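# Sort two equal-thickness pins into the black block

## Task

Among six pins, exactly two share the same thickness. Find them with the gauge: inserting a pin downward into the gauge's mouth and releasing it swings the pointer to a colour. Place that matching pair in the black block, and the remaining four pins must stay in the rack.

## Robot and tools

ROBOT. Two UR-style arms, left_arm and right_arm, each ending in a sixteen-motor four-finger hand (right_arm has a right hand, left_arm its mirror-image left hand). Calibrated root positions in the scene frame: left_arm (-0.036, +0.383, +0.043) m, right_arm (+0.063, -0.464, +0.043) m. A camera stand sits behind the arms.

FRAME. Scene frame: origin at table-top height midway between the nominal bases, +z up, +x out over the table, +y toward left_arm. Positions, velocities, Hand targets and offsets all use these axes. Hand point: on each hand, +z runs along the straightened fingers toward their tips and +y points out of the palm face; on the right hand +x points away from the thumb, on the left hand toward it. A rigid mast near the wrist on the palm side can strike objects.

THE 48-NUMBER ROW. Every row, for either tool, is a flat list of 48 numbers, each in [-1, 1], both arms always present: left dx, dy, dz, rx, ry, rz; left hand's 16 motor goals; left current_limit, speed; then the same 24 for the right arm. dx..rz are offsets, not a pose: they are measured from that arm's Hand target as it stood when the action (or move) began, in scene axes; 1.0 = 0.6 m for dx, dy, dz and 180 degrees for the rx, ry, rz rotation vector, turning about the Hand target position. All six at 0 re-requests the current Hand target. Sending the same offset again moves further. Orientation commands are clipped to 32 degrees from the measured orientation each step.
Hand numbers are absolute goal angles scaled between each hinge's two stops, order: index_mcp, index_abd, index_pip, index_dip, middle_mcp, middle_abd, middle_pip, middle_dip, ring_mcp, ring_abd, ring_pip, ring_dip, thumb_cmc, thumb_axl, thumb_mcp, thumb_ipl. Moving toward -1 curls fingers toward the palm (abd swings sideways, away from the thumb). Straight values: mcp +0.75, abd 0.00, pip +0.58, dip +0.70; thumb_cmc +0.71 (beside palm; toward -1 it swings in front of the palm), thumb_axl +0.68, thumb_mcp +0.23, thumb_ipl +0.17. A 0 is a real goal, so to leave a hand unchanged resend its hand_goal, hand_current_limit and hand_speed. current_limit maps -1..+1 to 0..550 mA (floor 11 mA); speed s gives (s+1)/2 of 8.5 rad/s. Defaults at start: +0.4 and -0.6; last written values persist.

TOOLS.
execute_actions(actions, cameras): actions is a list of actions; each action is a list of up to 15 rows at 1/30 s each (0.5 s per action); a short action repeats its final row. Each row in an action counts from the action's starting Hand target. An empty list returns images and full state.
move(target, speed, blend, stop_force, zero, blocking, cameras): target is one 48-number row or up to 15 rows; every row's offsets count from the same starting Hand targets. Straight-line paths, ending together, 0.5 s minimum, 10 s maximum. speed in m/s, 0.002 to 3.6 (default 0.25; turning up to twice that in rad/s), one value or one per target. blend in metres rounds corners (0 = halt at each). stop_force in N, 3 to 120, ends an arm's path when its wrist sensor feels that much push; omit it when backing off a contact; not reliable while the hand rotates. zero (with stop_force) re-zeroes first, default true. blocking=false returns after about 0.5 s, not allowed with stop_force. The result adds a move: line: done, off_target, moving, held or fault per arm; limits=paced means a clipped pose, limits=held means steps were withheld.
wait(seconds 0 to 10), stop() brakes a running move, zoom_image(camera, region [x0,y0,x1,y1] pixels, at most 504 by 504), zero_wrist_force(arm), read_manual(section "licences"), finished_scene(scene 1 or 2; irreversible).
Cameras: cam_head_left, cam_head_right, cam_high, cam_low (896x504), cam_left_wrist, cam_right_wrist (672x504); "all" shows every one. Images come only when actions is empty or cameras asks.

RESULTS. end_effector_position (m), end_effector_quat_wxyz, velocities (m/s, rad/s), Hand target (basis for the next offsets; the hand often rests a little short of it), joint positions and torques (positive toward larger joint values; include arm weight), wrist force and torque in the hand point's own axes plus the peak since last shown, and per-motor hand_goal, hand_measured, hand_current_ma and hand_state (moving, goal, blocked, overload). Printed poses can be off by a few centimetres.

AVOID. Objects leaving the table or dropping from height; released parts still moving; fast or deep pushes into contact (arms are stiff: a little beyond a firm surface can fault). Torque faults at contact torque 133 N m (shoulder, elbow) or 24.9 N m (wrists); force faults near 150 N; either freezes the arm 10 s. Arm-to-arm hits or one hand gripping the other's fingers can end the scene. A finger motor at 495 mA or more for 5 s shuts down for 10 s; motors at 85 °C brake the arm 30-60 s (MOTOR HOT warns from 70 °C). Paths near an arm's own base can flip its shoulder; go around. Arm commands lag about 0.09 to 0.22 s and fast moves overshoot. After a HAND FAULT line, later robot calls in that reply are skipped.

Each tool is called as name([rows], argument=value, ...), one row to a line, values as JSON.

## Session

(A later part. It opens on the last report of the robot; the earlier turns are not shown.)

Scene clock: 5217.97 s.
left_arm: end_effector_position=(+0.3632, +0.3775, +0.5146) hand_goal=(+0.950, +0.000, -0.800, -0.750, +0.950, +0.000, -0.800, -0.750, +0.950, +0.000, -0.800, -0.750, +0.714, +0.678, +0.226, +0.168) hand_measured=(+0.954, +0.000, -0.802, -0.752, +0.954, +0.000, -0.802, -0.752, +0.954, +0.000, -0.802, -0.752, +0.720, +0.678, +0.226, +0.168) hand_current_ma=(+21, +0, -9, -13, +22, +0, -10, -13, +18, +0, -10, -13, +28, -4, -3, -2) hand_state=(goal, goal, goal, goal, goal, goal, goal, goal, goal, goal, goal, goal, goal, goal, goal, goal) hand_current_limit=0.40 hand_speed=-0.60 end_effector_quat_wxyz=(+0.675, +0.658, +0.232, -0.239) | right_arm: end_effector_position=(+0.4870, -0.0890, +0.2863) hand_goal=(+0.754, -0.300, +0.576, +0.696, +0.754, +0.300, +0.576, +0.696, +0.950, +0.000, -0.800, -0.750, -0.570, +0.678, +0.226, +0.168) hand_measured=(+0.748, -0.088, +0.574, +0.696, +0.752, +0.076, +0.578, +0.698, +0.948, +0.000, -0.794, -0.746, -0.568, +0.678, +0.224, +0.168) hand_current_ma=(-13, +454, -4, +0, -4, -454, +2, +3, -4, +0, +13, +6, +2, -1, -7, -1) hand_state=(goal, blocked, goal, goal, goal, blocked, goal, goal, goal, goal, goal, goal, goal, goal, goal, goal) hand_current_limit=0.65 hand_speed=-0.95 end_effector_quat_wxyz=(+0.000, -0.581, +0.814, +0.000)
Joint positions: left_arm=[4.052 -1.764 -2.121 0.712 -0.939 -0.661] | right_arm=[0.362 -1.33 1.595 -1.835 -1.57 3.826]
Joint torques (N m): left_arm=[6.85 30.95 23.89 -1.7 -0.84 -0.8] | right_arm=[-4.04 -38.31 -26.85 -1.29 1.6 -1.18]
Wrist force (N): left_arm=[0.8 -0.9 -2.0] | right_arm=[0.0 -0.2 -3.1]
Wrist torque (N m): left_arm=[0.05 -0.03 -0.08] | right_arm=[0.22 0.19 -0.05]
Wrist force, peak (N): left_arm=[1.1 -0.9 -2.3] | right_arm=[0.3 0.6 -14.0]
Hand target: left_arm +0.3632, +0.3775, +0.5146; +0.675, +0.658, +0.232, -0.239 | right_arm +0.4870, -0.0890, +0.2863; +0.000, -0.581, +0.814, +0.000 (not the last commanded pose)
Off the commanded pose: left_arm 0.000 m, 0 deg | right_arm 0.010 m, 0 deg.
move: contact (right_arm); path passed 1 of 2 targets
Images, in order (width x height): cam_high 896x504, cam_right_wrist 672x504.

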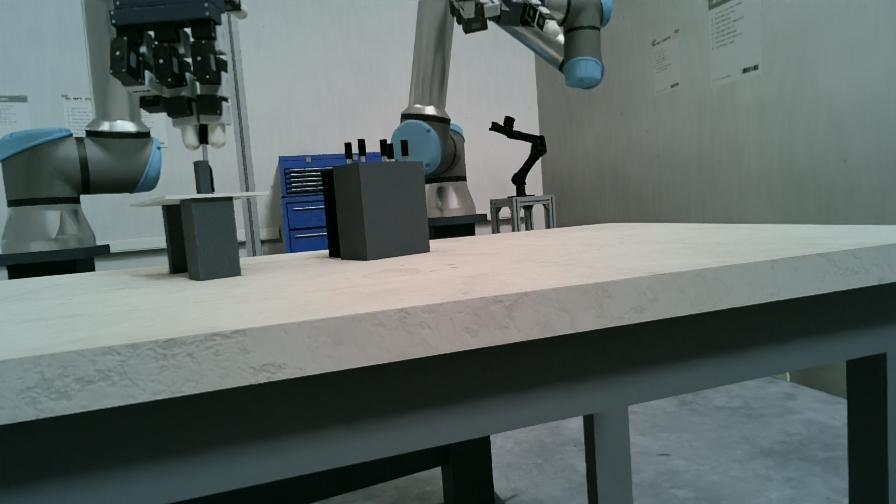

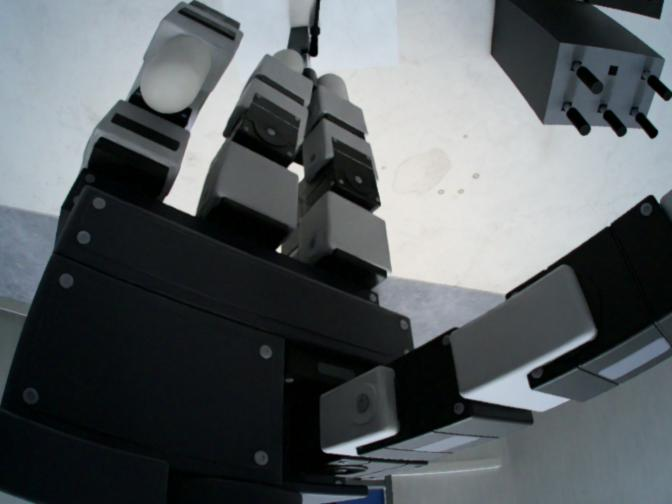

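move([
  [0,0,0,0,0,0,0.95,0,-0.8,-0.75,0.95,0,-0.8,-0.75,0.95,0,-0.8,-0.75,0.714,0.678,0.226,0.168,0.4,-0.6,0,0,-0.0178,0,0,0,0.754,-0.3,0.576,0.696,0.754,0.3,0.576,0.696,0.95,0,-0.8,-0.75,-0.571,0.678,0.226,0.168,0.65,-0.95],
], speed=[0.006], stop_force=14, cameras=["cam_high","cam_right_wrist"])

zoom_image(camera="cam_high", region=[175, 130, 235, 196])

zoom_image(camera="cam_right_wrist", region=[290, 20, 335, 65])

Scene clock: 5229.83 s.
left_arm: end_effector_position=(+0.3632, +0.3775, +0.5146) hand_goal=(+0.950, +0.000, -0.800, -0.750, +0.950, +0.000, -0.800, -0.750, +0.950, +0.000, -0.800, -0.750, +0.714, +0.678, +0.226, +0.168) hand_measured=(+0.954, +0.000, -0.802, -0.752, +0.954, +0.000, -0.802, -0.752, +0.954, +0.000, -0.802, -0.752, +0.720, +0.678, +0.226, +0.168) hand_current_ma=(+21, +0, -9, -13, +22, +0, -10, -13, +18, +0, -10, -13, +28, -4, -3, -2) hand_state=(goal, goal, goal, goal, goal, goal, goal, goal, goal, goal, goal, goal, goal, goal, goal, goal) hand_current_limit=0.40 hand_speed=-0.60 end_effector_quat_wxyz=(+0.675, +0.658, +0.232, -0.239) | right_arm: end_effector_position=(+0.4870, -0.0890, +0.2756) hand_goal=(+0.754, -0.300, +0.576, +0.696, +0.754, +0.300, +0.576, +0.696, +0.950, +0.000, -0.800, -0.750, -0.570, +0.678, +0.226, +0.168) hand_measured=(+0.748, -0.088, +0.574, +0.696, +0.752, +0.078, +0.576, +0.698, +0.948, +0.000, -0.794, -0.746, -0.568, +0.678, +0.224, +0.168) hand_current_ma=(-14, +454, -4, +0, -5, -454, +0, +2, -4, +0, +13, +6, +2, -1, -7, -1) hand_state=(goal, blocked, goal, goal, goal, blocked, goal, goal, goal, goal, goal, goal, goal, goal, goal, goal) hand_current_limit=0.65 hand_speed=-0.95 end_effector_quat_wxyz=(+0.000, -0.581, +0.814, +0.000)
Joint positions: left_arm=[4.052 -1.764 -2.121 0.712 -0.939 -0.661] | right_arm=[0.362 -1.324 1.614 -1.861 -1.57 3.826]
Joint torques (N m): left_arm=[7.6 30.11 23.77 -1.56 -0.66 -0.91] | right_arm=[8.9 -18.95 -11.51 -3.38 1.08 -1.09]
Wrist force (N): left_arm=[1.1 -0.7 -1.9] | right_arm=[0.7 0.1 -9.0]
Wrist torque (N m): left_arm=[0.08 -0.07 -0.06] | right_arm=[0.70 0.25 0.01]
Wrist force, peak (N): left_arm=[1.4 -0.8 -2.3] | right_arm=[0.1 0.4 -11.0]
Hand target: left_arm +0.3632, +0.3775, +0.5146; +0.675, +0.658, +0.232, -0.239 | right_arm +0.4870, -0.0890, +0.2756; +0.000, -0.581, +0.814, +0.000
Off the commanded pose: left_arm 0.000 m, 0 deg | right_arm 0.000 m, 0 deg.
move: done
Images, in order (width x height): cam_high 896x504, cam_right_wrist 672x504.

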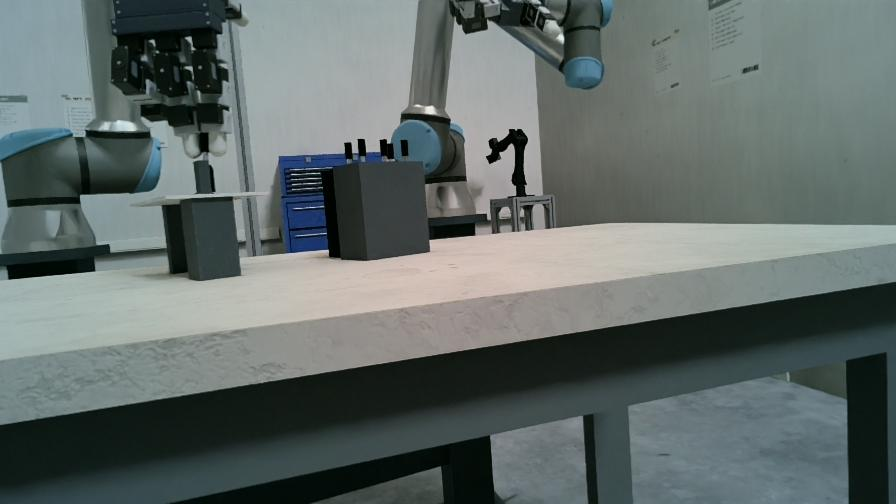

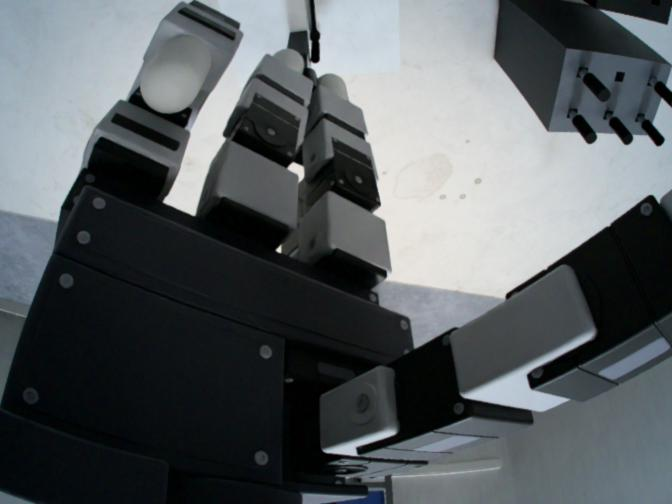

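Scaled by 7.636.

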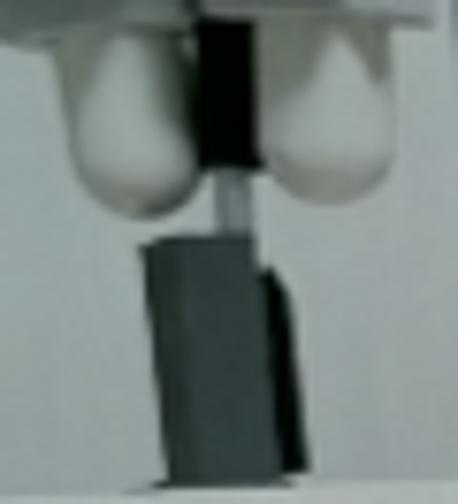

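Scaled by 11.200 from the camera's 672x504 image, which has a finer 960x720 frame.

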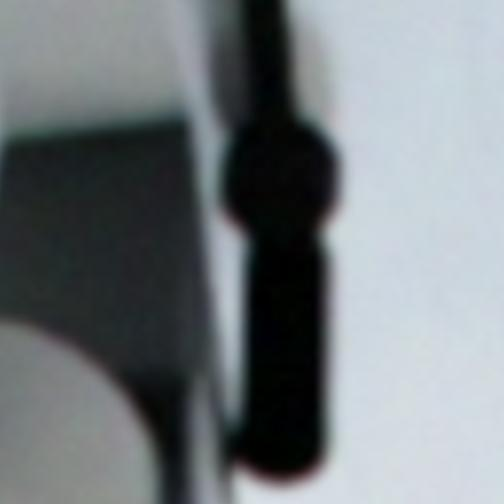

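move([
  [0,0,0,0,0,0,0.95,0,-0.8,-0.75,0.95,0,-0.8,-0.75,0.95,0,-0.8,-0.75,0.714,0.678,0.226,0.168,0.4,-0.6,0,0,0.0003,0,0,0,0.754,-0.05,0.576,0.696,0.754,0.05,0.576,0.696,0.95,0,-0.8,-0.75,-0.571,0.678,0.226,0.168,0.5,-0.85],
  [0,0,0,0,0,0,0.95,0,-0.8,-0.75,0.95,0,-0.8,-0.75,0.95,0,-0.8,-0.75,0.714,0.678,0.226,0.168,0.4,-0.6,0,0,0.0015,0,0,0,0.754,-0.01,0.576,0.696,0.754,0.01,0.576,0.696,0.95,0,-0.8,-0.75,-0.571,0.678,0.226,0.168,0.5,-0.85],
  [0,0,0,0,0,0,0.95,0,-0.8,-0.75,0.95,0,-0.8,-0.75,0.95,0,-0.8,-0.75,0.714,0.678,0.226,0.168,0.4,-0.6,0,0,0.06,0,0,0,0.754,-0.01,0.576,0.696,0.754,0.01,0.576,0.696,0.95,0,-0.8,-0.75,-0.571,0.678,0.226,0.168,0.5,-0.85],
  [0,0,0,0,0,0,0.95,0,-0.8,-0.75,0.95,0,-0.8,-0.75,0.95,0,-0.8,-0.75,0.714,0.678,0.226,0.168,0.4,-0.6,0,0,0.2,0,0,0,0.754,-0.01,0.576,0.696,0.754,0.01,0.576,0.696,0.95,0,-0.8,-0.75,-0.571,0.678,0.226,0.168,0.5,-0.85],
], speed=[0.01,0.01,0.02,0.1], blend=[0,0,0.005,0], cameras=["cam_high","cam_head_left","cam_head_right"])

zoom_image(camera="cam_head_left", region=[468, 212, 500, 240])

zoom_image(camera="cam_head_right", region=[472, 205, 508, 245])

zoom_image(camera="cam_high", region=[165, 120, 235, 200])

Scene clock: 5244.67 s.
left_arm: end_effector_position=(+0.3632, +0.3775, +0.5146) hand_goal=(+0.950, +0.000, -0.800, -0.750, +0.950, +0.000, -0.800, -0.750, +0.950, +0.000, -0.800, -0.750, +0.714, +0.678, +0.226, +0.168) hand_measured=(+0.954, +0.000, -0.802, -0.752, +0.954, +0.000, -0.802, -0.752, +0.954, +0.000, -0.802, -0.752, +0.720, +0.678, +0.226, +0.168) hand_current_ma=(+21, +0, -9, -13, +22, +0, -10, -13, +18, +0, -10, -13, +28, -4, -3, -2) hand_state=(goal, goal, goal, goal, goal, goal, goal, goal, goal, goal, goal, goal, goal, goal, goal, goal) hand_current_limit=0.40 hand_speed=-0.60 end_effector_quat_wxyz=(+0.675, +0.658, +0.232, -0.239) | right_arm: end_effector_position=(+0.4871, -0.0890, +0.3955) hand_goal=(+0.754, -0.010, +0.576, +0.696, +0.754, +0.010, +0.576, +0.696, +0.950, +0.000, -0.800, -0.750, -0.570, +0.678, +0.226, +0.168) hand_measured=(+0.750, -0.012, +0.574, +0.696, +0.754, +0.014, +0.576, +0.698, +0.948, +0.000, -0.794, -0.746, -0.568, +0.678, +0.224, +0.168) hand_current_ma=(-11, -5, -4, +0, -1, +5, +0, +2, -4, +0, +13, +6, +2, -1, -7, -1) hand_state=(goal, goal, goal, goal, goal, goal, goal, goal, goal, goal, goal, goal, goal, goal, goal, goal) hand_current_limit=0.50 hand_speed=-0.85 end_effector_quat_wxyz=(+0.000, -0.581, +0.814, +0.000)
Joint positions: left_arm=[4.052 -1.764 -2.121 0.712 -0.939 -0.661] | right_arm=[0.362 -1.363 1.354 -1.561 -1.57 3.826]
Joint torques (N m): left_arm=[7.1 30.74 23.05 -1.4 -0.74 -0.91] | right_arm=[4.53 -22.58 -25.06 -0.95 -2.54 -1.18]
Wrist force (N): left_arm=[1.1 -0.9 -2.0] | right_arm=[-0.4 -0.3 -1.5]
Wrist torque (N m): left_arm=[0.05 -0.07 -0.05] | right_arm=[0.10 0.07 -0.10]
Wrist force, peak (N): left_arm=[0.9 -0.8 -2.6] | right_arm=[0.8 -0.1 -10.9]
Hand target: left_arm +0.3632, +0.3775, +0.5146; +0.675, +0.658, +0.232, -0.239 | right_arm +0.4870, -0.0890, +0.3956; +0.000, -0.581, +0.814, +0.000
Off the commanded pose: left_arm 0.000 m, 0 deg | right_arm 0.000 m, 0 deg.
move: done
Images, in order (width x height): cam_head_left 896x504, cam_head_right 896x504, cam_high 896x504.

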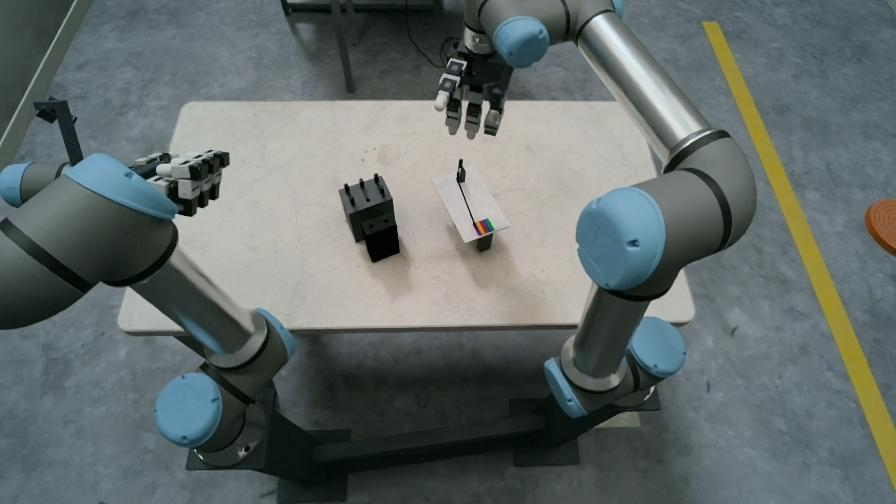

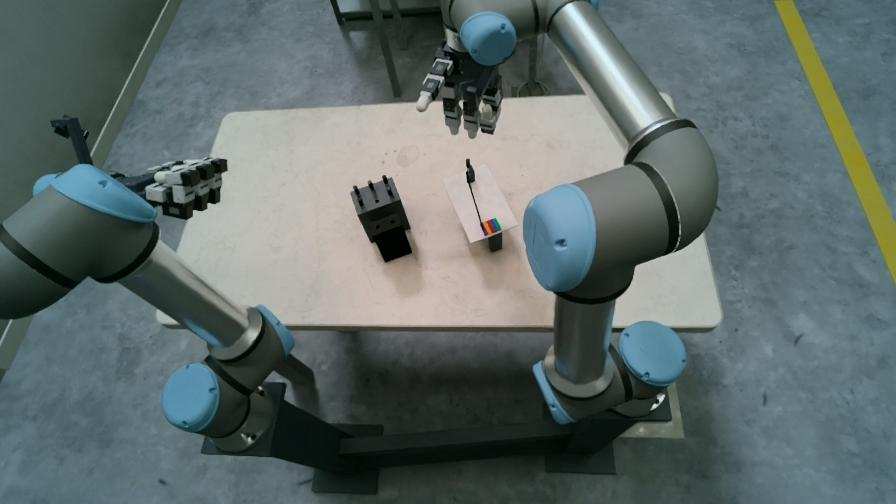

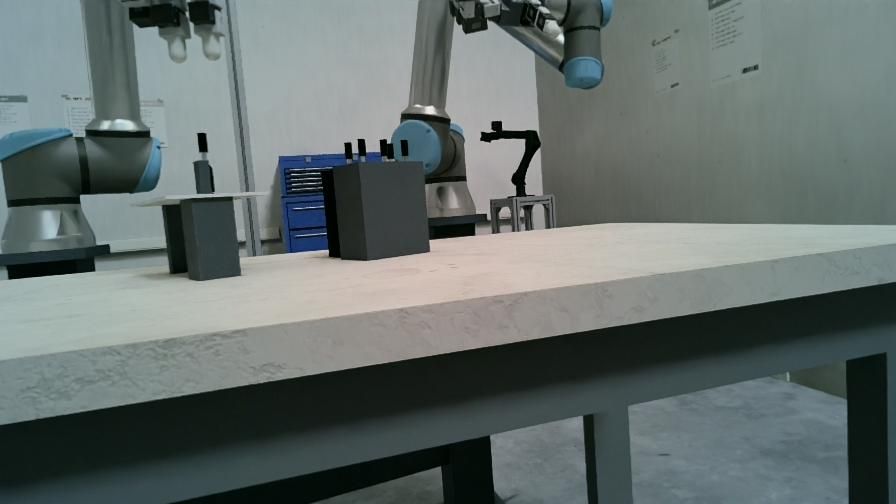

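Scaled by 15.750.

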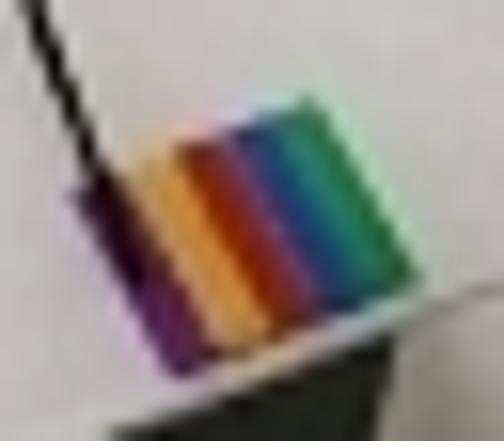

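Scaled by 12.600.

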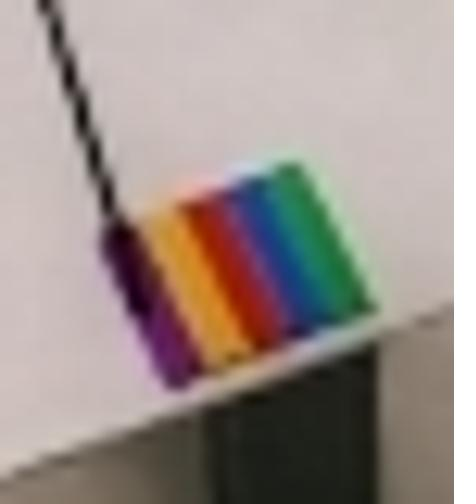

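Scaled by 6.300.

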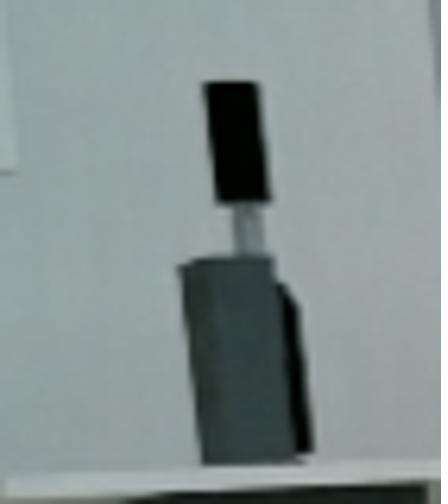

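move([
  [0,0,0,0,0,0,0.95,0,-0.8,-0.75,0.95,0,-0.8,-0.75,0.95,0,-0.8,-0.75,0.714,0.678,0.226,0.168,0.4,-0.6,0,0,-0.19,0,0,0,0.754,-0.03,0.576,0.696,0.754,0.03,0.576,0.696,0.95,0,-0.8,-0.75,-0.571,0.678,0.226,0.168,0.5,-0.85],
], speed=[0.1], cameras=["cam_high","cam_right_wrist"])

zoom_image(camera="cam_right_wrist", region=[250, 0, 350, 80])

zoom_image(camera="cam_high", region=[165, 120, 235, 200])

Scene clock: 5265.23 s.
left_arm: end_effector_position=(+0.3632, +0.3775, +0.5146) hand_goal=(+0.950, +0.000, -0.800, -0.750, +0.950, +0.000, -0.800, -0.750, +0.950, +0.000, -0.800, -0.750, +0.714, +0.678, +0.226, +0.168) hand_measured=(+0.954, +0.000, -0.802, -0.752, +0.954, +0.000, -0.802, -0.752, +0.954, +0.000, -0.802, -0.752, +0.720, +0.678, +0.226, +0.168) hand_current_ma=(+21, +0, -9, -13, +22, +0, -10, -13, +18, +0, -10, -13, +28, -4, -3, -2) hand_state=(goal, goal, goal, goal, goal, goal, goal, goal, goal, goal, goal, goal, goal, goal, goal, goal) hand_current_limit=0.40 hand_speed=-0.60 end_effector_quat_wxyz=(+0.675, +0.658, +0.232, -0.239) | right_arm: end_effector_position=(+0.4870, -0.0890, +0.2818) hand_goal=(+0.754, -0.030, +0.576, +0.696, +0.754, +0.030, +0.576, +0.696, +0.950, +0.000, -0.800, -0.750, -0.570, +0.678, +0.226, +0.168) hand_measured=(+0.750, -0.026, +0.574, +0.696, +0.754, +0.026, +0.576, +0.698, +0.948, +0.000, -0.794, -0.746, -0.568, +0.678, +0.224, +0.168) hand_current_ma=(-11, +5, -4, +0, -1, -5, +0, +2, -4, +0, +13, +6, +2, -1, -7, -1) hand_state=(goal, goal, goal, goal, goal, goal, goal, goal, goal, goal, goal, goal, goal, goal, goal, goal) hand_current_limit=0.50 hand_speed=-0.85 end_effector_quat_wxyz=(+0.000, -0.581, +0.814, +0.000)
Joint positions: left_arm=[4.052 -1.764 -2.121 0.712 -0.939 -0.661] | right_arm=[0.362 -1.328 1.603 -1.846 -1.57 3.826]
Joint torques (N m): left_arm=[6.9 31.34 23.47 -1.44 -0.43 -0.81] | right_arm=[-8.49 -24.61 -13.45 -4.04 2.51 0.8]
Wrist force (N): left_arm=[0.9 -0.6 -1.9] | right_arm=[-0.6 -0.2 -1.3]
Wrist torque (N m): left_arm=[0.08 -0.04 -0.08] | right_arm=[0.11 0.08 -0.09]
Wrist force, peak (N): left_arm=[1.2 -0.8 -2.4] | right_arm=[-0.8 -0.4 -2.1]
Hand target: left_arm +0.3632, +0.3775, +0.5146; +0.675, +0.658, +0.232, -0.239 | right_arm +0.4870, -0.0890, +0.2816; +0.000, -0.581, +0.814, +0.000
Off the commanded pose: left_arm 0.000 m, 0 deg | right_arm 0.000 m, 0 deg.
move: done
Images, in order (width x height): cam_high 896x504, cam_right_wrist 672x504.

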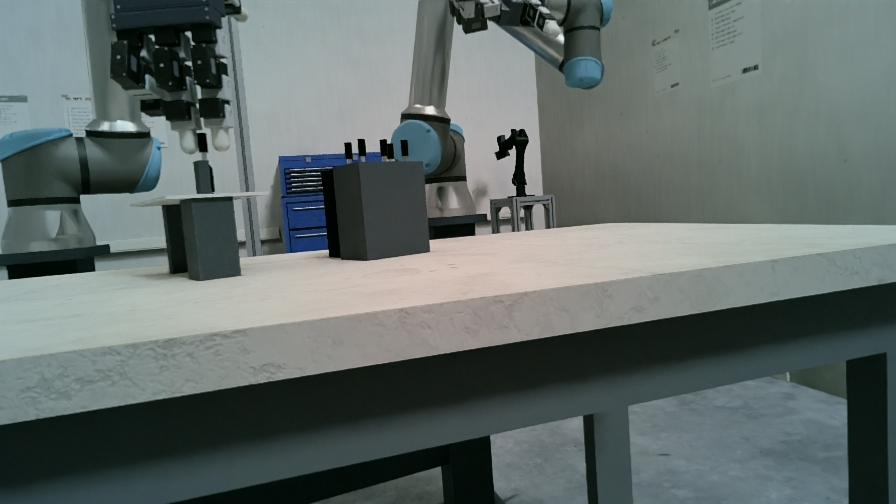

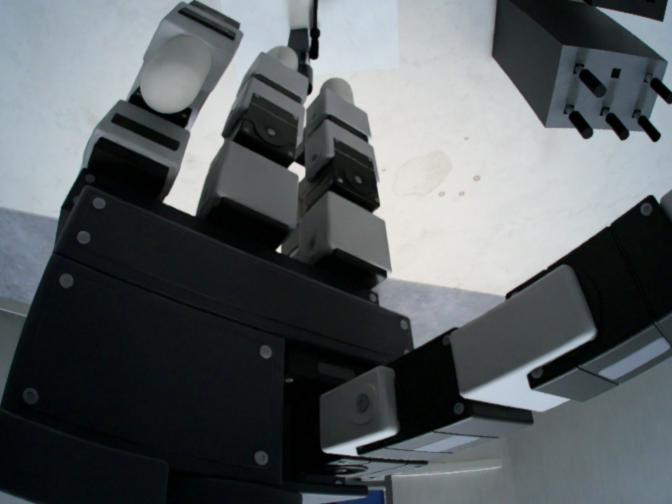

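Scaled by 5.040 from the camera's 672x504 image, which has a finer 960x720 frame.

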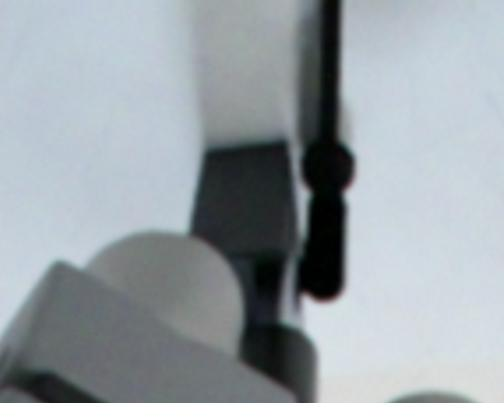

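Scaled by 6.300.

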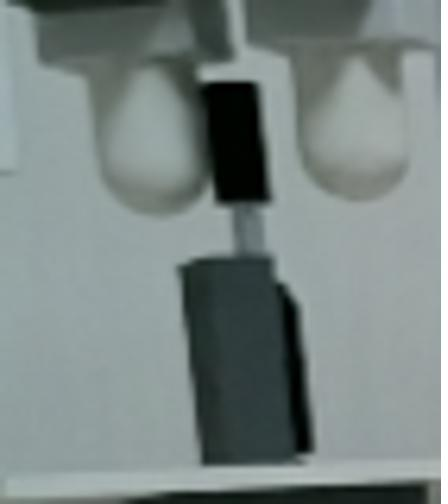

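move([
  [0,0,0,0,0,0,0.95,0,-0.8,-0.75,0.95,0,-0.8,-0.75,0.95,0,-0.8,-0.75,0.714,0.678,0.226,0.168,0.4,-0.6,0.0017,-0.0045,0,0,0,0,0.754,-0.03,0.576,0.696,0.754,0.03,0.576,0.696,0.95,0,-0.8,-0.75,-0.571,0.678,0.226,0.168,0.5,-0.85],
  [0,0,0,0,0,0,0.95,0,-0.8,-0.75,0.95,0,-0.8,-0.75,0.95,0,-0.8,-0.75,0.714,0.678,0.226,0.168,0.4,-0.6,0.0017,-0.0045,-0.0093,0,0,0,0.754,-0.03,0.576,0.696,0.754,0.03,0.576,0.696,0.95,0,-0.8,-0.75,-0.571,0.678,0.226,0.168,0.5,-0.85],
  [0,0,0,0,0,0,0.95,0,-0.8,-0.75,0.95,0,-0.8,-0.75,0.95,0,-0.8,-0.75,0.714,0.678,0.226,0.168,0.4,-0.6,0.0017,-0.0045,-0.0093,0,0,0,0.754,-0.07,0.576,0.696,0.754,0.07,0.576,0.696,0.95,0,-0.8,-0.75,-0.571,0.678,0.226,0.168,0.4,-0.95],
], speed=[0.02,0.01,0.01], cameras=["cam_high","cam_right_wrist"])

zoom_image(camera="cam_right_wrist", region=[250, 0, 350, 80])

zoom_image(camera="cam_high", region=[165, 120, 235, 200])

Scene clock: 5278.10 s.
left_arm: end_effector_position=(+0.3632, +0.3775, +0.5146) hand_goal=(+0.950, +0.000, -0.800, -0.750, +0.950, +0.000, -0.800, -0.750, +0.950, +0.000, -0.800, -0.750, +0.714, +0.678, +0.226, +0.168) hand_measured=(+0.954, +0.000, -0.802, -0.752, +0.954, +0.000, -0.802, -0.752, +0.954, +0.000, -0.802, -0.752, +0.720, +0.678, +0.226, +0.168) hand_current_ma=(+21, +0, -9, -13, +22, +0, -10, -13, +18, +0, -10, -13, +28, -4, -3, -2) hand_state=(goal, goal, goal, goal, goal, goal, goal, goal, goal, goal, goal, goal, goal, goal, goal, goal) hand_current_limit=0.40 hand_speed=-0.60 end_effector_quat_wxyz=(+0.675, +0.658, +0.232, -0.239) | right_arm: end_effector_position=(+0.4881, -0.0917, +0.2760) hand_goal=(+0.754, -0.070, +0.576, +0.696, +0.754, +0.070, +0.576, +0.696, +0.950, +0.000, -0.800, -0.750, -0.570, +0.678, +0.226, +0.168) hand_measured=(+0.750, -0.066, +0.574, +0.696, +0.754, +0.066, +0.576, +0.698, +0.948, +0.000, -0.794, -0.746, -0.568, +0.678, +0.224, +0.168) hand_current_ma=(-11, +6, -4, +0, -1, -6, +0, +2, -4, +0, +13, +6, +2, -1, -7, -1) hand_state=(goal, goal, goal, goal, goal, goal, goal, goal, goal, goal, goal, goal, goal, goal, goal, goal) hand_current_limit=0.40 hand_speed=-0.95 end_effector_quat_wxyz=(+0.000, -0.581, +0.814, +0.000)
Joint positions: left_arm=[4.052 -1.764 -2.121 0.712 -0.939 -0.661] | right_arm=[0.357 -1.325 1.616 -1.861 -1.57 3.821]
Joint torques (N m): left_arm=[6.87 30.33 23.95 -1.32 -0.58 -0.72] | right_arm=[-9.19 -22.93 -14.51 -3.95 1.69 -1.44]
Wrist force (N): left_arm=[0.9 -0.9 -2.1] | right_arm=[-0.4 -0.2 -1.2]
Wrist torque (N m): left_arm=[0.06 -0.04 -0.07] | right_arm=[0.09 0.06 0.03]
Wrist force, peak (N): left_arm=[0.9 -0.9 -2.5] | right_arm=[-0.4 -0.2 -3.9]
Hand target: left_arm +0.3632, +0.3775, +0.5146; +0.675, +0.658, +0.232, -0.239 | right_arm +0.4881, -0.0917, +0.2760; +0.000, -0.581, +0.814, +0.000
Off the commanded pose: left_arm 0.000 m, 0 deg | right_arm 0.000 m, 0 deg.
move: done
Images, in order (width x height): cam_high 896x504, cam_right_wrist 672x504.

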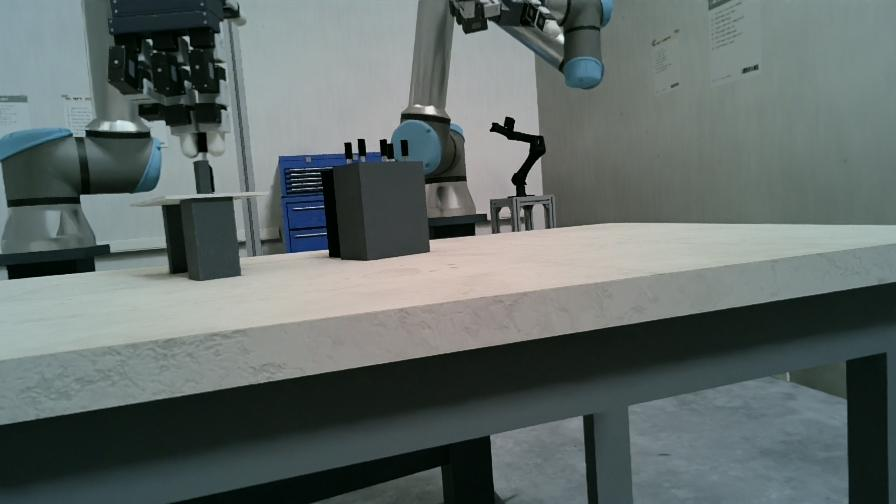

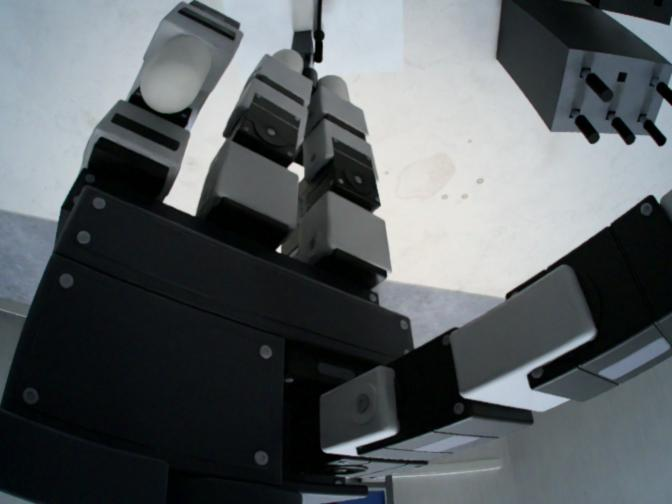

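Scaled by 5.040 from the camera's 672x504 image, which has a finer 960x720 frame.

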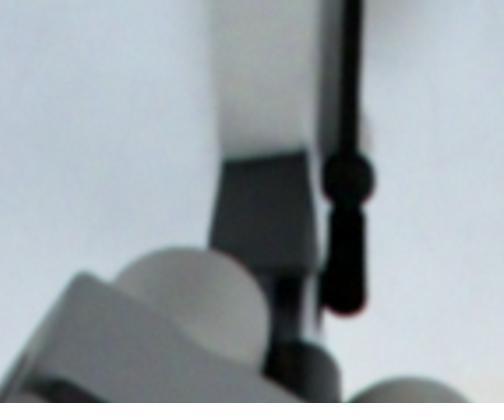

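Scaled by 6.300.

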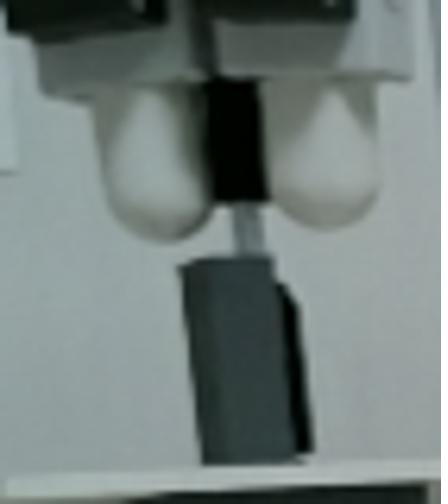

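move([
  [0,0,0,0,0,0,0.95,0,-0.8,-0.75,0.95,0,-0.8,-0.75,0.95,0,-0.8,-0.75,0.714,0.678,0.226,0.168,0.4,-0.6,0,0,0,0,0,0,0.754,-0.3,0.576,0.696,0.754,0.3,0.576,0.696,0.95,0,-0.8,-0.75,-0.571,0.678,0.226,0.168,0.65,-0.95],
], speed=0.01)

wait(seconds=1)

move([
  [0,0,0,0,0,0,0.95,0,-0.8,-0.75,0.95,0,-0.8,-0.75,0.95,0,-0.8,-0.75,0.714,0.678,0.226,0.168,0.4,-0.6,0,0,0.05,0,0,0,0.754,-0.3,0.576,0.696,0.754,0.3,0.576,0.696,0.95,0,-0.8,-0.75,-0.571,0.678,0.226,0.168,0.65,-0.95],
  [0,0,0,0,0,0,0.95,0,-0.8,-0.75,0.95,0,-0.8,-0.75,0.95,0,-0.8,-0.75,0.714,0.678,0.226,0.168,0.4,-0.6,0,0,0.18,0,0,0,0.754,-0.3,0.576,0.696,0.754,0.3,0.576,0.696,0.95,0,-0.8,-0.75,-0.571,0.678,0.226,0.168,0.65,-0.95],
  [0,0,0,0,0,0,0.95,0,-0.8,-0.75,0.95,0,-0.8,-0.75,0.95,0,-0.8,-0.75,0.714,0.678,0.226,0.168,0.4,-0.6,-0.1427,0.3828,0.18,0,0,0,0.754,-0.3,0.576,0.696,0.754,0.3,0.576,0.696,0.95,0,-0.8,-0.75,-0.571,0.678,0.226,0.168,0.65,-0.95],
  [0,0,0,0,0,0,0.95,0,-0.8,-0.75,0.95,0,-0.8,-0.75,0.95,0,-0.8,-0.75,0.714,0.678,0.226,0.168,0.4,-0.6,-0.1427,0.3828,0.0408,0,0,0,0.754,-0.3,0.576,0.696,0.754,0.3,0.576,0.696,0.95,0,-0.8,-0.75,-0.571,0.678,0.226,0.168,0.65,-0.95],
], speed=[0.015,0.1,0.2,0.06], blend=[0.005,0.02,0.0,0], cameras=["cam_high","cam_right_wrist","cam_left_wrist"])

zoom_image(camera="cam_right_wrist", region=[280, 0, 350, 70])

zoom_image(camera="cam_left_wrist", region=[180, 190, 240, 250])

zoom_image(camera="cam_high", region=[350, 110, 410, 170])

Scene clock: 5296.47 s.
left_arm: end_effector_position=(+0.3632, +0.3775, +0.5146) hand_goal=(+0.950, +0.000, -0.800, -0.750, +0.950, +0.000, -0.800, -0.750, +0.950, +0.000, -0.800, -0.750, +0.714, +0.678, +0.226, +0.168) hand_measured=(+0.954, +0.000, -0.802, -0.752, +0.954, +0.000, -0.802, -0.752, +0.954, +0.000, -0.802, -0.752, +0.720, +0.678, +0.226, +0.168) hand_current_ma=(+21, +0, -9, -13, +22, +0, -10, -13, +18, +0, -10, -13, +28, -4, -3, -2) hand_state=(goal, goal, goal, goal, goal, goal, goal, goal, goal, goal, goal, goal, goal, goal, goal, goal) hand_current_limit=0.40 hand_speed=-0.60 end_effector_quat_wxyz=(+0.675, +0.658, +0.232, -0.239) | right_arm: end_effector_position=(+0.4881, -0.0917, +0.2760) hand_goal=(+0.754, -0.300, +0.576, +0.696, +0.754, +0.300, +0.576, +0.696, +0.950, +0.000, -0.800, -0.750, -0.570, +0.678, +0.226, +0.168) hand_measured=(+0.750, -0.080, +0.574, +0.696, +0.754, +0.078, +0.576, +0.698, +0.948, +0.000, -0.794, -0.746, -0.568, +0.678, +0.224, +0.168) hand_current_ma=(-11, +272, -4, +0, -1, -281, +0, +2, -4, +0, +13, +6, +2, -1, -7, -1) hand_state=(goal, moving, goal, goal, goal, moving, goal, goal, goal, goal, goal, goal, goal, goal, goal, goal) hand_current_limit=0.65 hand_speed=-0.95 end_effector_quat_wxyz=(+0.000, -0.581, +0.814, +0.000)
Joint positions: left_arm=[4.052 -1.764 -2.121 0.712 -0.939 -0.661] | right_arm=[0.357 -1.325 1.616 -1.861 -1.57 3.821]
Joint torques (N m): left_arm=[7.91 30.13 23.03 -1.15 -0.44 -0.84] | right_arm=[-9.41 -25.09 -15.21 -3.92 1.38 -1.15]
Wrist force (N): left_arm=[1.0 -0.9 -1.9] | right_arm=[-0.6 -0.2 -0.2]
Wrist torque (N m): left_arm=[0.05 -0.05 -0.06] | right_arm=[0.02 0.08 0.02]
Wrist force, peak (N): left_arm=[1.2 -1.0 -2.4] | right_arm=[-1.0 -0.4 -1.4]
Hand target: left_arm +0.3632, +0.3775, +0.5146; +0.675, +0.658, +0.232, -0.239 | right_arm +0.4881, -0.0917, +0.2760; +0.000, -0.581, +0.814, +0.000
Off the commanded pose: left_arm 0.000 m, 0 deg | right_arm 0.000 m, 0 deg.
move: done

Scene clock: 5297.47 s.
left_arm: end_effector_position=(+0.3632, +0.3775, +0.5146) hand_goal=(+0.950, +0.000, -0.800, -0.750, +0.950, +0.000, -0.800, -0.750, +0.950, +0.000, -0.800, -0.750, +0.714, +0.678, +0.226, +0.168) hand_measured=(+0.954, +0.000, -0.802, -0.752, +0.954, +0.000, -0.802, -0.752, +0.954, +0.000, -0.802, -0.752, +0.720, +0.678, +0.226, +0.168) hand_current_ma=(+21, +0, -9, -13, +22, +0, -10, -13, +18, +0, -10, -13, +28, -4, -3, -2) hand_state=(goal, goal, goal, goal, goal, goal, goal, goal, goal, goal, goal, goal, goal, goal, goal, goal) hand_current_limit=0.40 hand_speed=-0.60 end_effector_quat_wxyz=(+0.675, +0.658, +0.232, -0.239) | right_arm: end_effector_position=(+0.4881, -0.0917, +0.2760) hand_goal=(+0.754, -0.300, +0.576, +0.696, +0.754, +0.300, +0.576, +0.696, +0.950, +0.000, -0.800, -0.750, -0.570, +0.678, +0.226, +0.168) hand_measured=(+0.750, -0.084, +0.574, +0.696, +0.754, +0.080, +0.576, +0.698, +0.948, +0.000, -0.794, -0.746, -0.568, +0.678, +0.224, +0.168) hand_current_ma=(-11, +454, -4, +0, -1, -454, +0, +2, -4, +0, +13, +6, +2, -1, -7, -1) hand_state=(goal, blocked, goal, goal, goal, blocked, goal, goal, goal, goal, goal, goal, goal, goal, goal, goal) hand_current_limit=0.65 hand_speed=-0.95 end_effector_quat_wxyz=(+0.000, -0.581, +0.814, +0.000)
Joint positions: left_arm=[4.052 -1.764 -2.121 0.712 -0.939 -0.661] | right_arm=[0.357 -1.325 1.616 -1.861 -1.57 3.821]
Joint torques (N m): left_arm=[6.56 31.03 23.53 -1.12 -0.43 -0.93] | right_arm=[-9.88 -23.72 -16.05 -4 1.34 -1.34]
Wrist force (N): left_arm=[0.9 -0.9 -2.1] | right_arm=[-0.6 -0.1 -0.1]
Wrist torque (N m): left_arm=[0.06 -0.05 -0.07] | right_arm=[0.01 0.08 0.01]
Wrist force, peak (N): left_arm=[1.1 -0.7 -2.3] | right_arm=[-0.9 -0.2 -0.2]
Hand target: left_arm +0.3632, +0.3775, +0.5146; +0.675, +0.658, +0.232, -0.239 | right_arm +0.4881, -0.0917, +0.2760; +0.000, -0.581, +0.814, +0.000
Off the commanded pose: left_arm 0.000 m, 0 deg | right_arm 0.000 m, 0 deg.
wait: 1.00 s; at rest by 0.17 s

Scene clock: 5304.03 s.
left_arm: end_effector_position=(+0.3632, +0.3775, +0.5146) hand_goal=(+0.950, +0.000, -0.800, -0.750, +0.950, +0.000, -0.800, -0.750, +0.950, +0.000, -0.800, -0.750, +0.714, +0.678, +0.226, +0.168) hand_measured=(+0.954, +0.000, -0.802, -0.752, +0.954, +0.000, -0.802, -0.752, +0.954, +0.000, -0.802, -0.752, +0.720, +0.678, +0.226, +0.168) hand_current_ma=(+21, +0, -9, -13, +22, +0, -10, -13, +18, +0, -10, -13, +28, -4, -3, -2) hand_state=(goal, goal, goal, goal, goal, goal, goal, goal, goal, goal, goal, goal, goal, goal, goal, goal) hand_current_limit=0.40 hand_speed=-0.60 end_effector_quat_wxyz=(+0.675, +0.658, +0.232, -0.239) | right_arm: end_effector_position=(+0.4024, +0.1380, +0.3007) hand_goal=(+0.754, -0.300, +0.576, +0.696, +0.754, +0.300, +0.576, +0.696, +0.950, +0.000, -0.800, -0.750, -0.570, +0.678, +0.226, +0.168) hand_measured=(+0.750, -0.084, +0.574, +0.696, +0.754, +0.080, +0.576, +0.698, +0.948, +0.000, -0.794, -0.746, -0.568, +0.678, +0.224, +0.168) hand_current_ma=(-11, +454, -4, +0, -1, -454, +0, +2, -4, +0, +13, +6, +2, -1, -7, -1) hand_state=(goal, blocked, goal, goal, goal, blocked, goal, goal, goal, goal, goal, goal, goal, goal, goal, goal) hand_current_limit=0.65 hand_speed=-0.95 end_effector_quat_wxyz=(+0.000, -0.581, +0.814, +0.000)
Joint positions: left_arm=[4.052 -1.764 -2.121 0.712 -0.939 -0.661] | right_arm=[0.744 -1.11 1.254 -1.714 -1.57 4.208]
Joint torques (N m): left_arm=[6.83 30.66 23.1 -1.19 -0.17 -0.81] | right_arm=[-1.36 -33.22 -15.29 -3.79 2.06 1.17]
Wrist force (N): left_arm=[1.0 -0.7 -2.1] | right_arm=[-0.8 -0.1 -1.4]
Wrist torque (N m): left_arm=[0.08 -0.06 -0.06] | right_arm=[0.14 0.09 -0.17]
Wrist force, peak (N): left_arm=[1.3 -0.9 -2.5] | right_arm=[-0.3 -0.9 -2.0]
Hand target: left_arm +0.3632, +0.3775, +0.5146; +0.675, +0.658, +0.232, -0.239 | right_arm +0.4024, +0.1380, +0.3005; +0.000, -0.581, +0.814, +0.000
Off the commanded pose: left_arm 0.000 m, 0 deg | right_arm 0.000 m, 0 deg.
move: done
Images, in order (width x height): cam_high 896x504, cam_left_wrist 672x504, cam_right_wrist 672x504.

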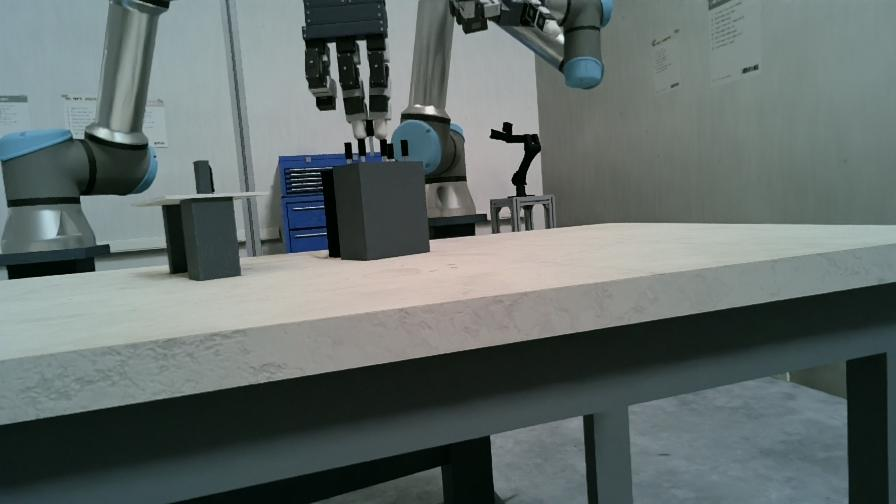

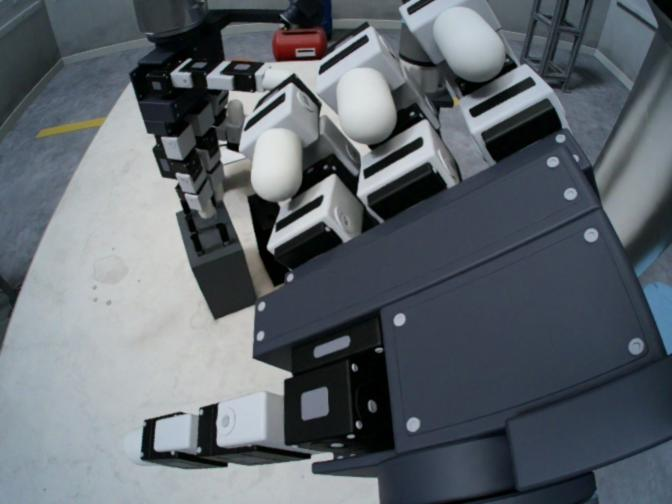

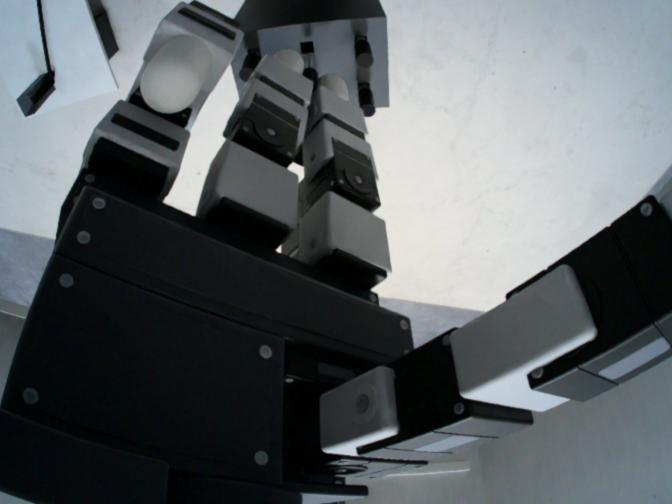

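Scaled by 7.200 from the camera's 672x504 image, which has a finer 960x720 frame.

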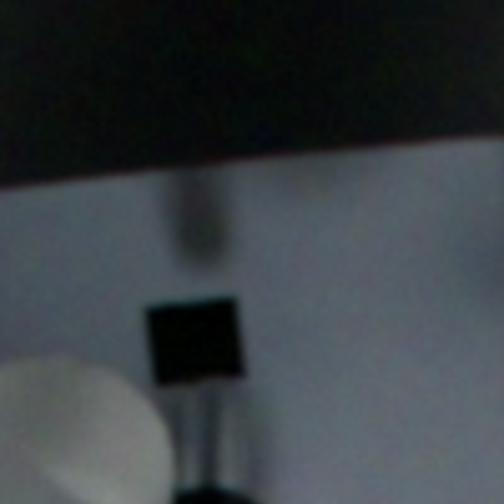

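Scaled by 8.400 from the camera's 672x504 image, which has a finer 960x720 frame.

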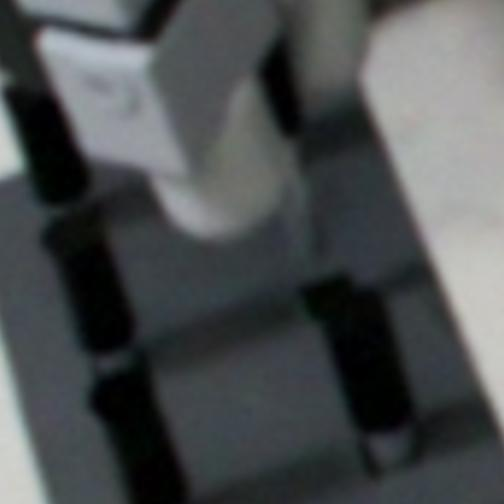

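Scaled by 8.400.

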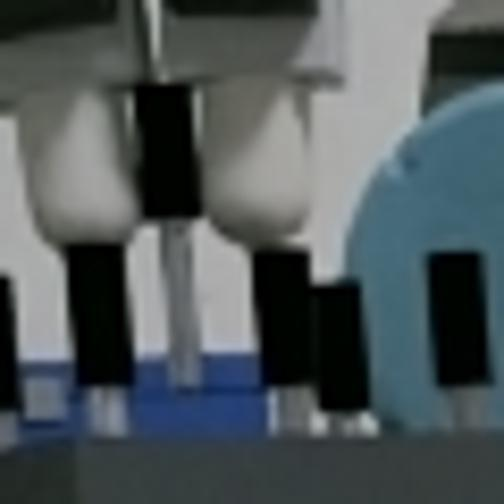

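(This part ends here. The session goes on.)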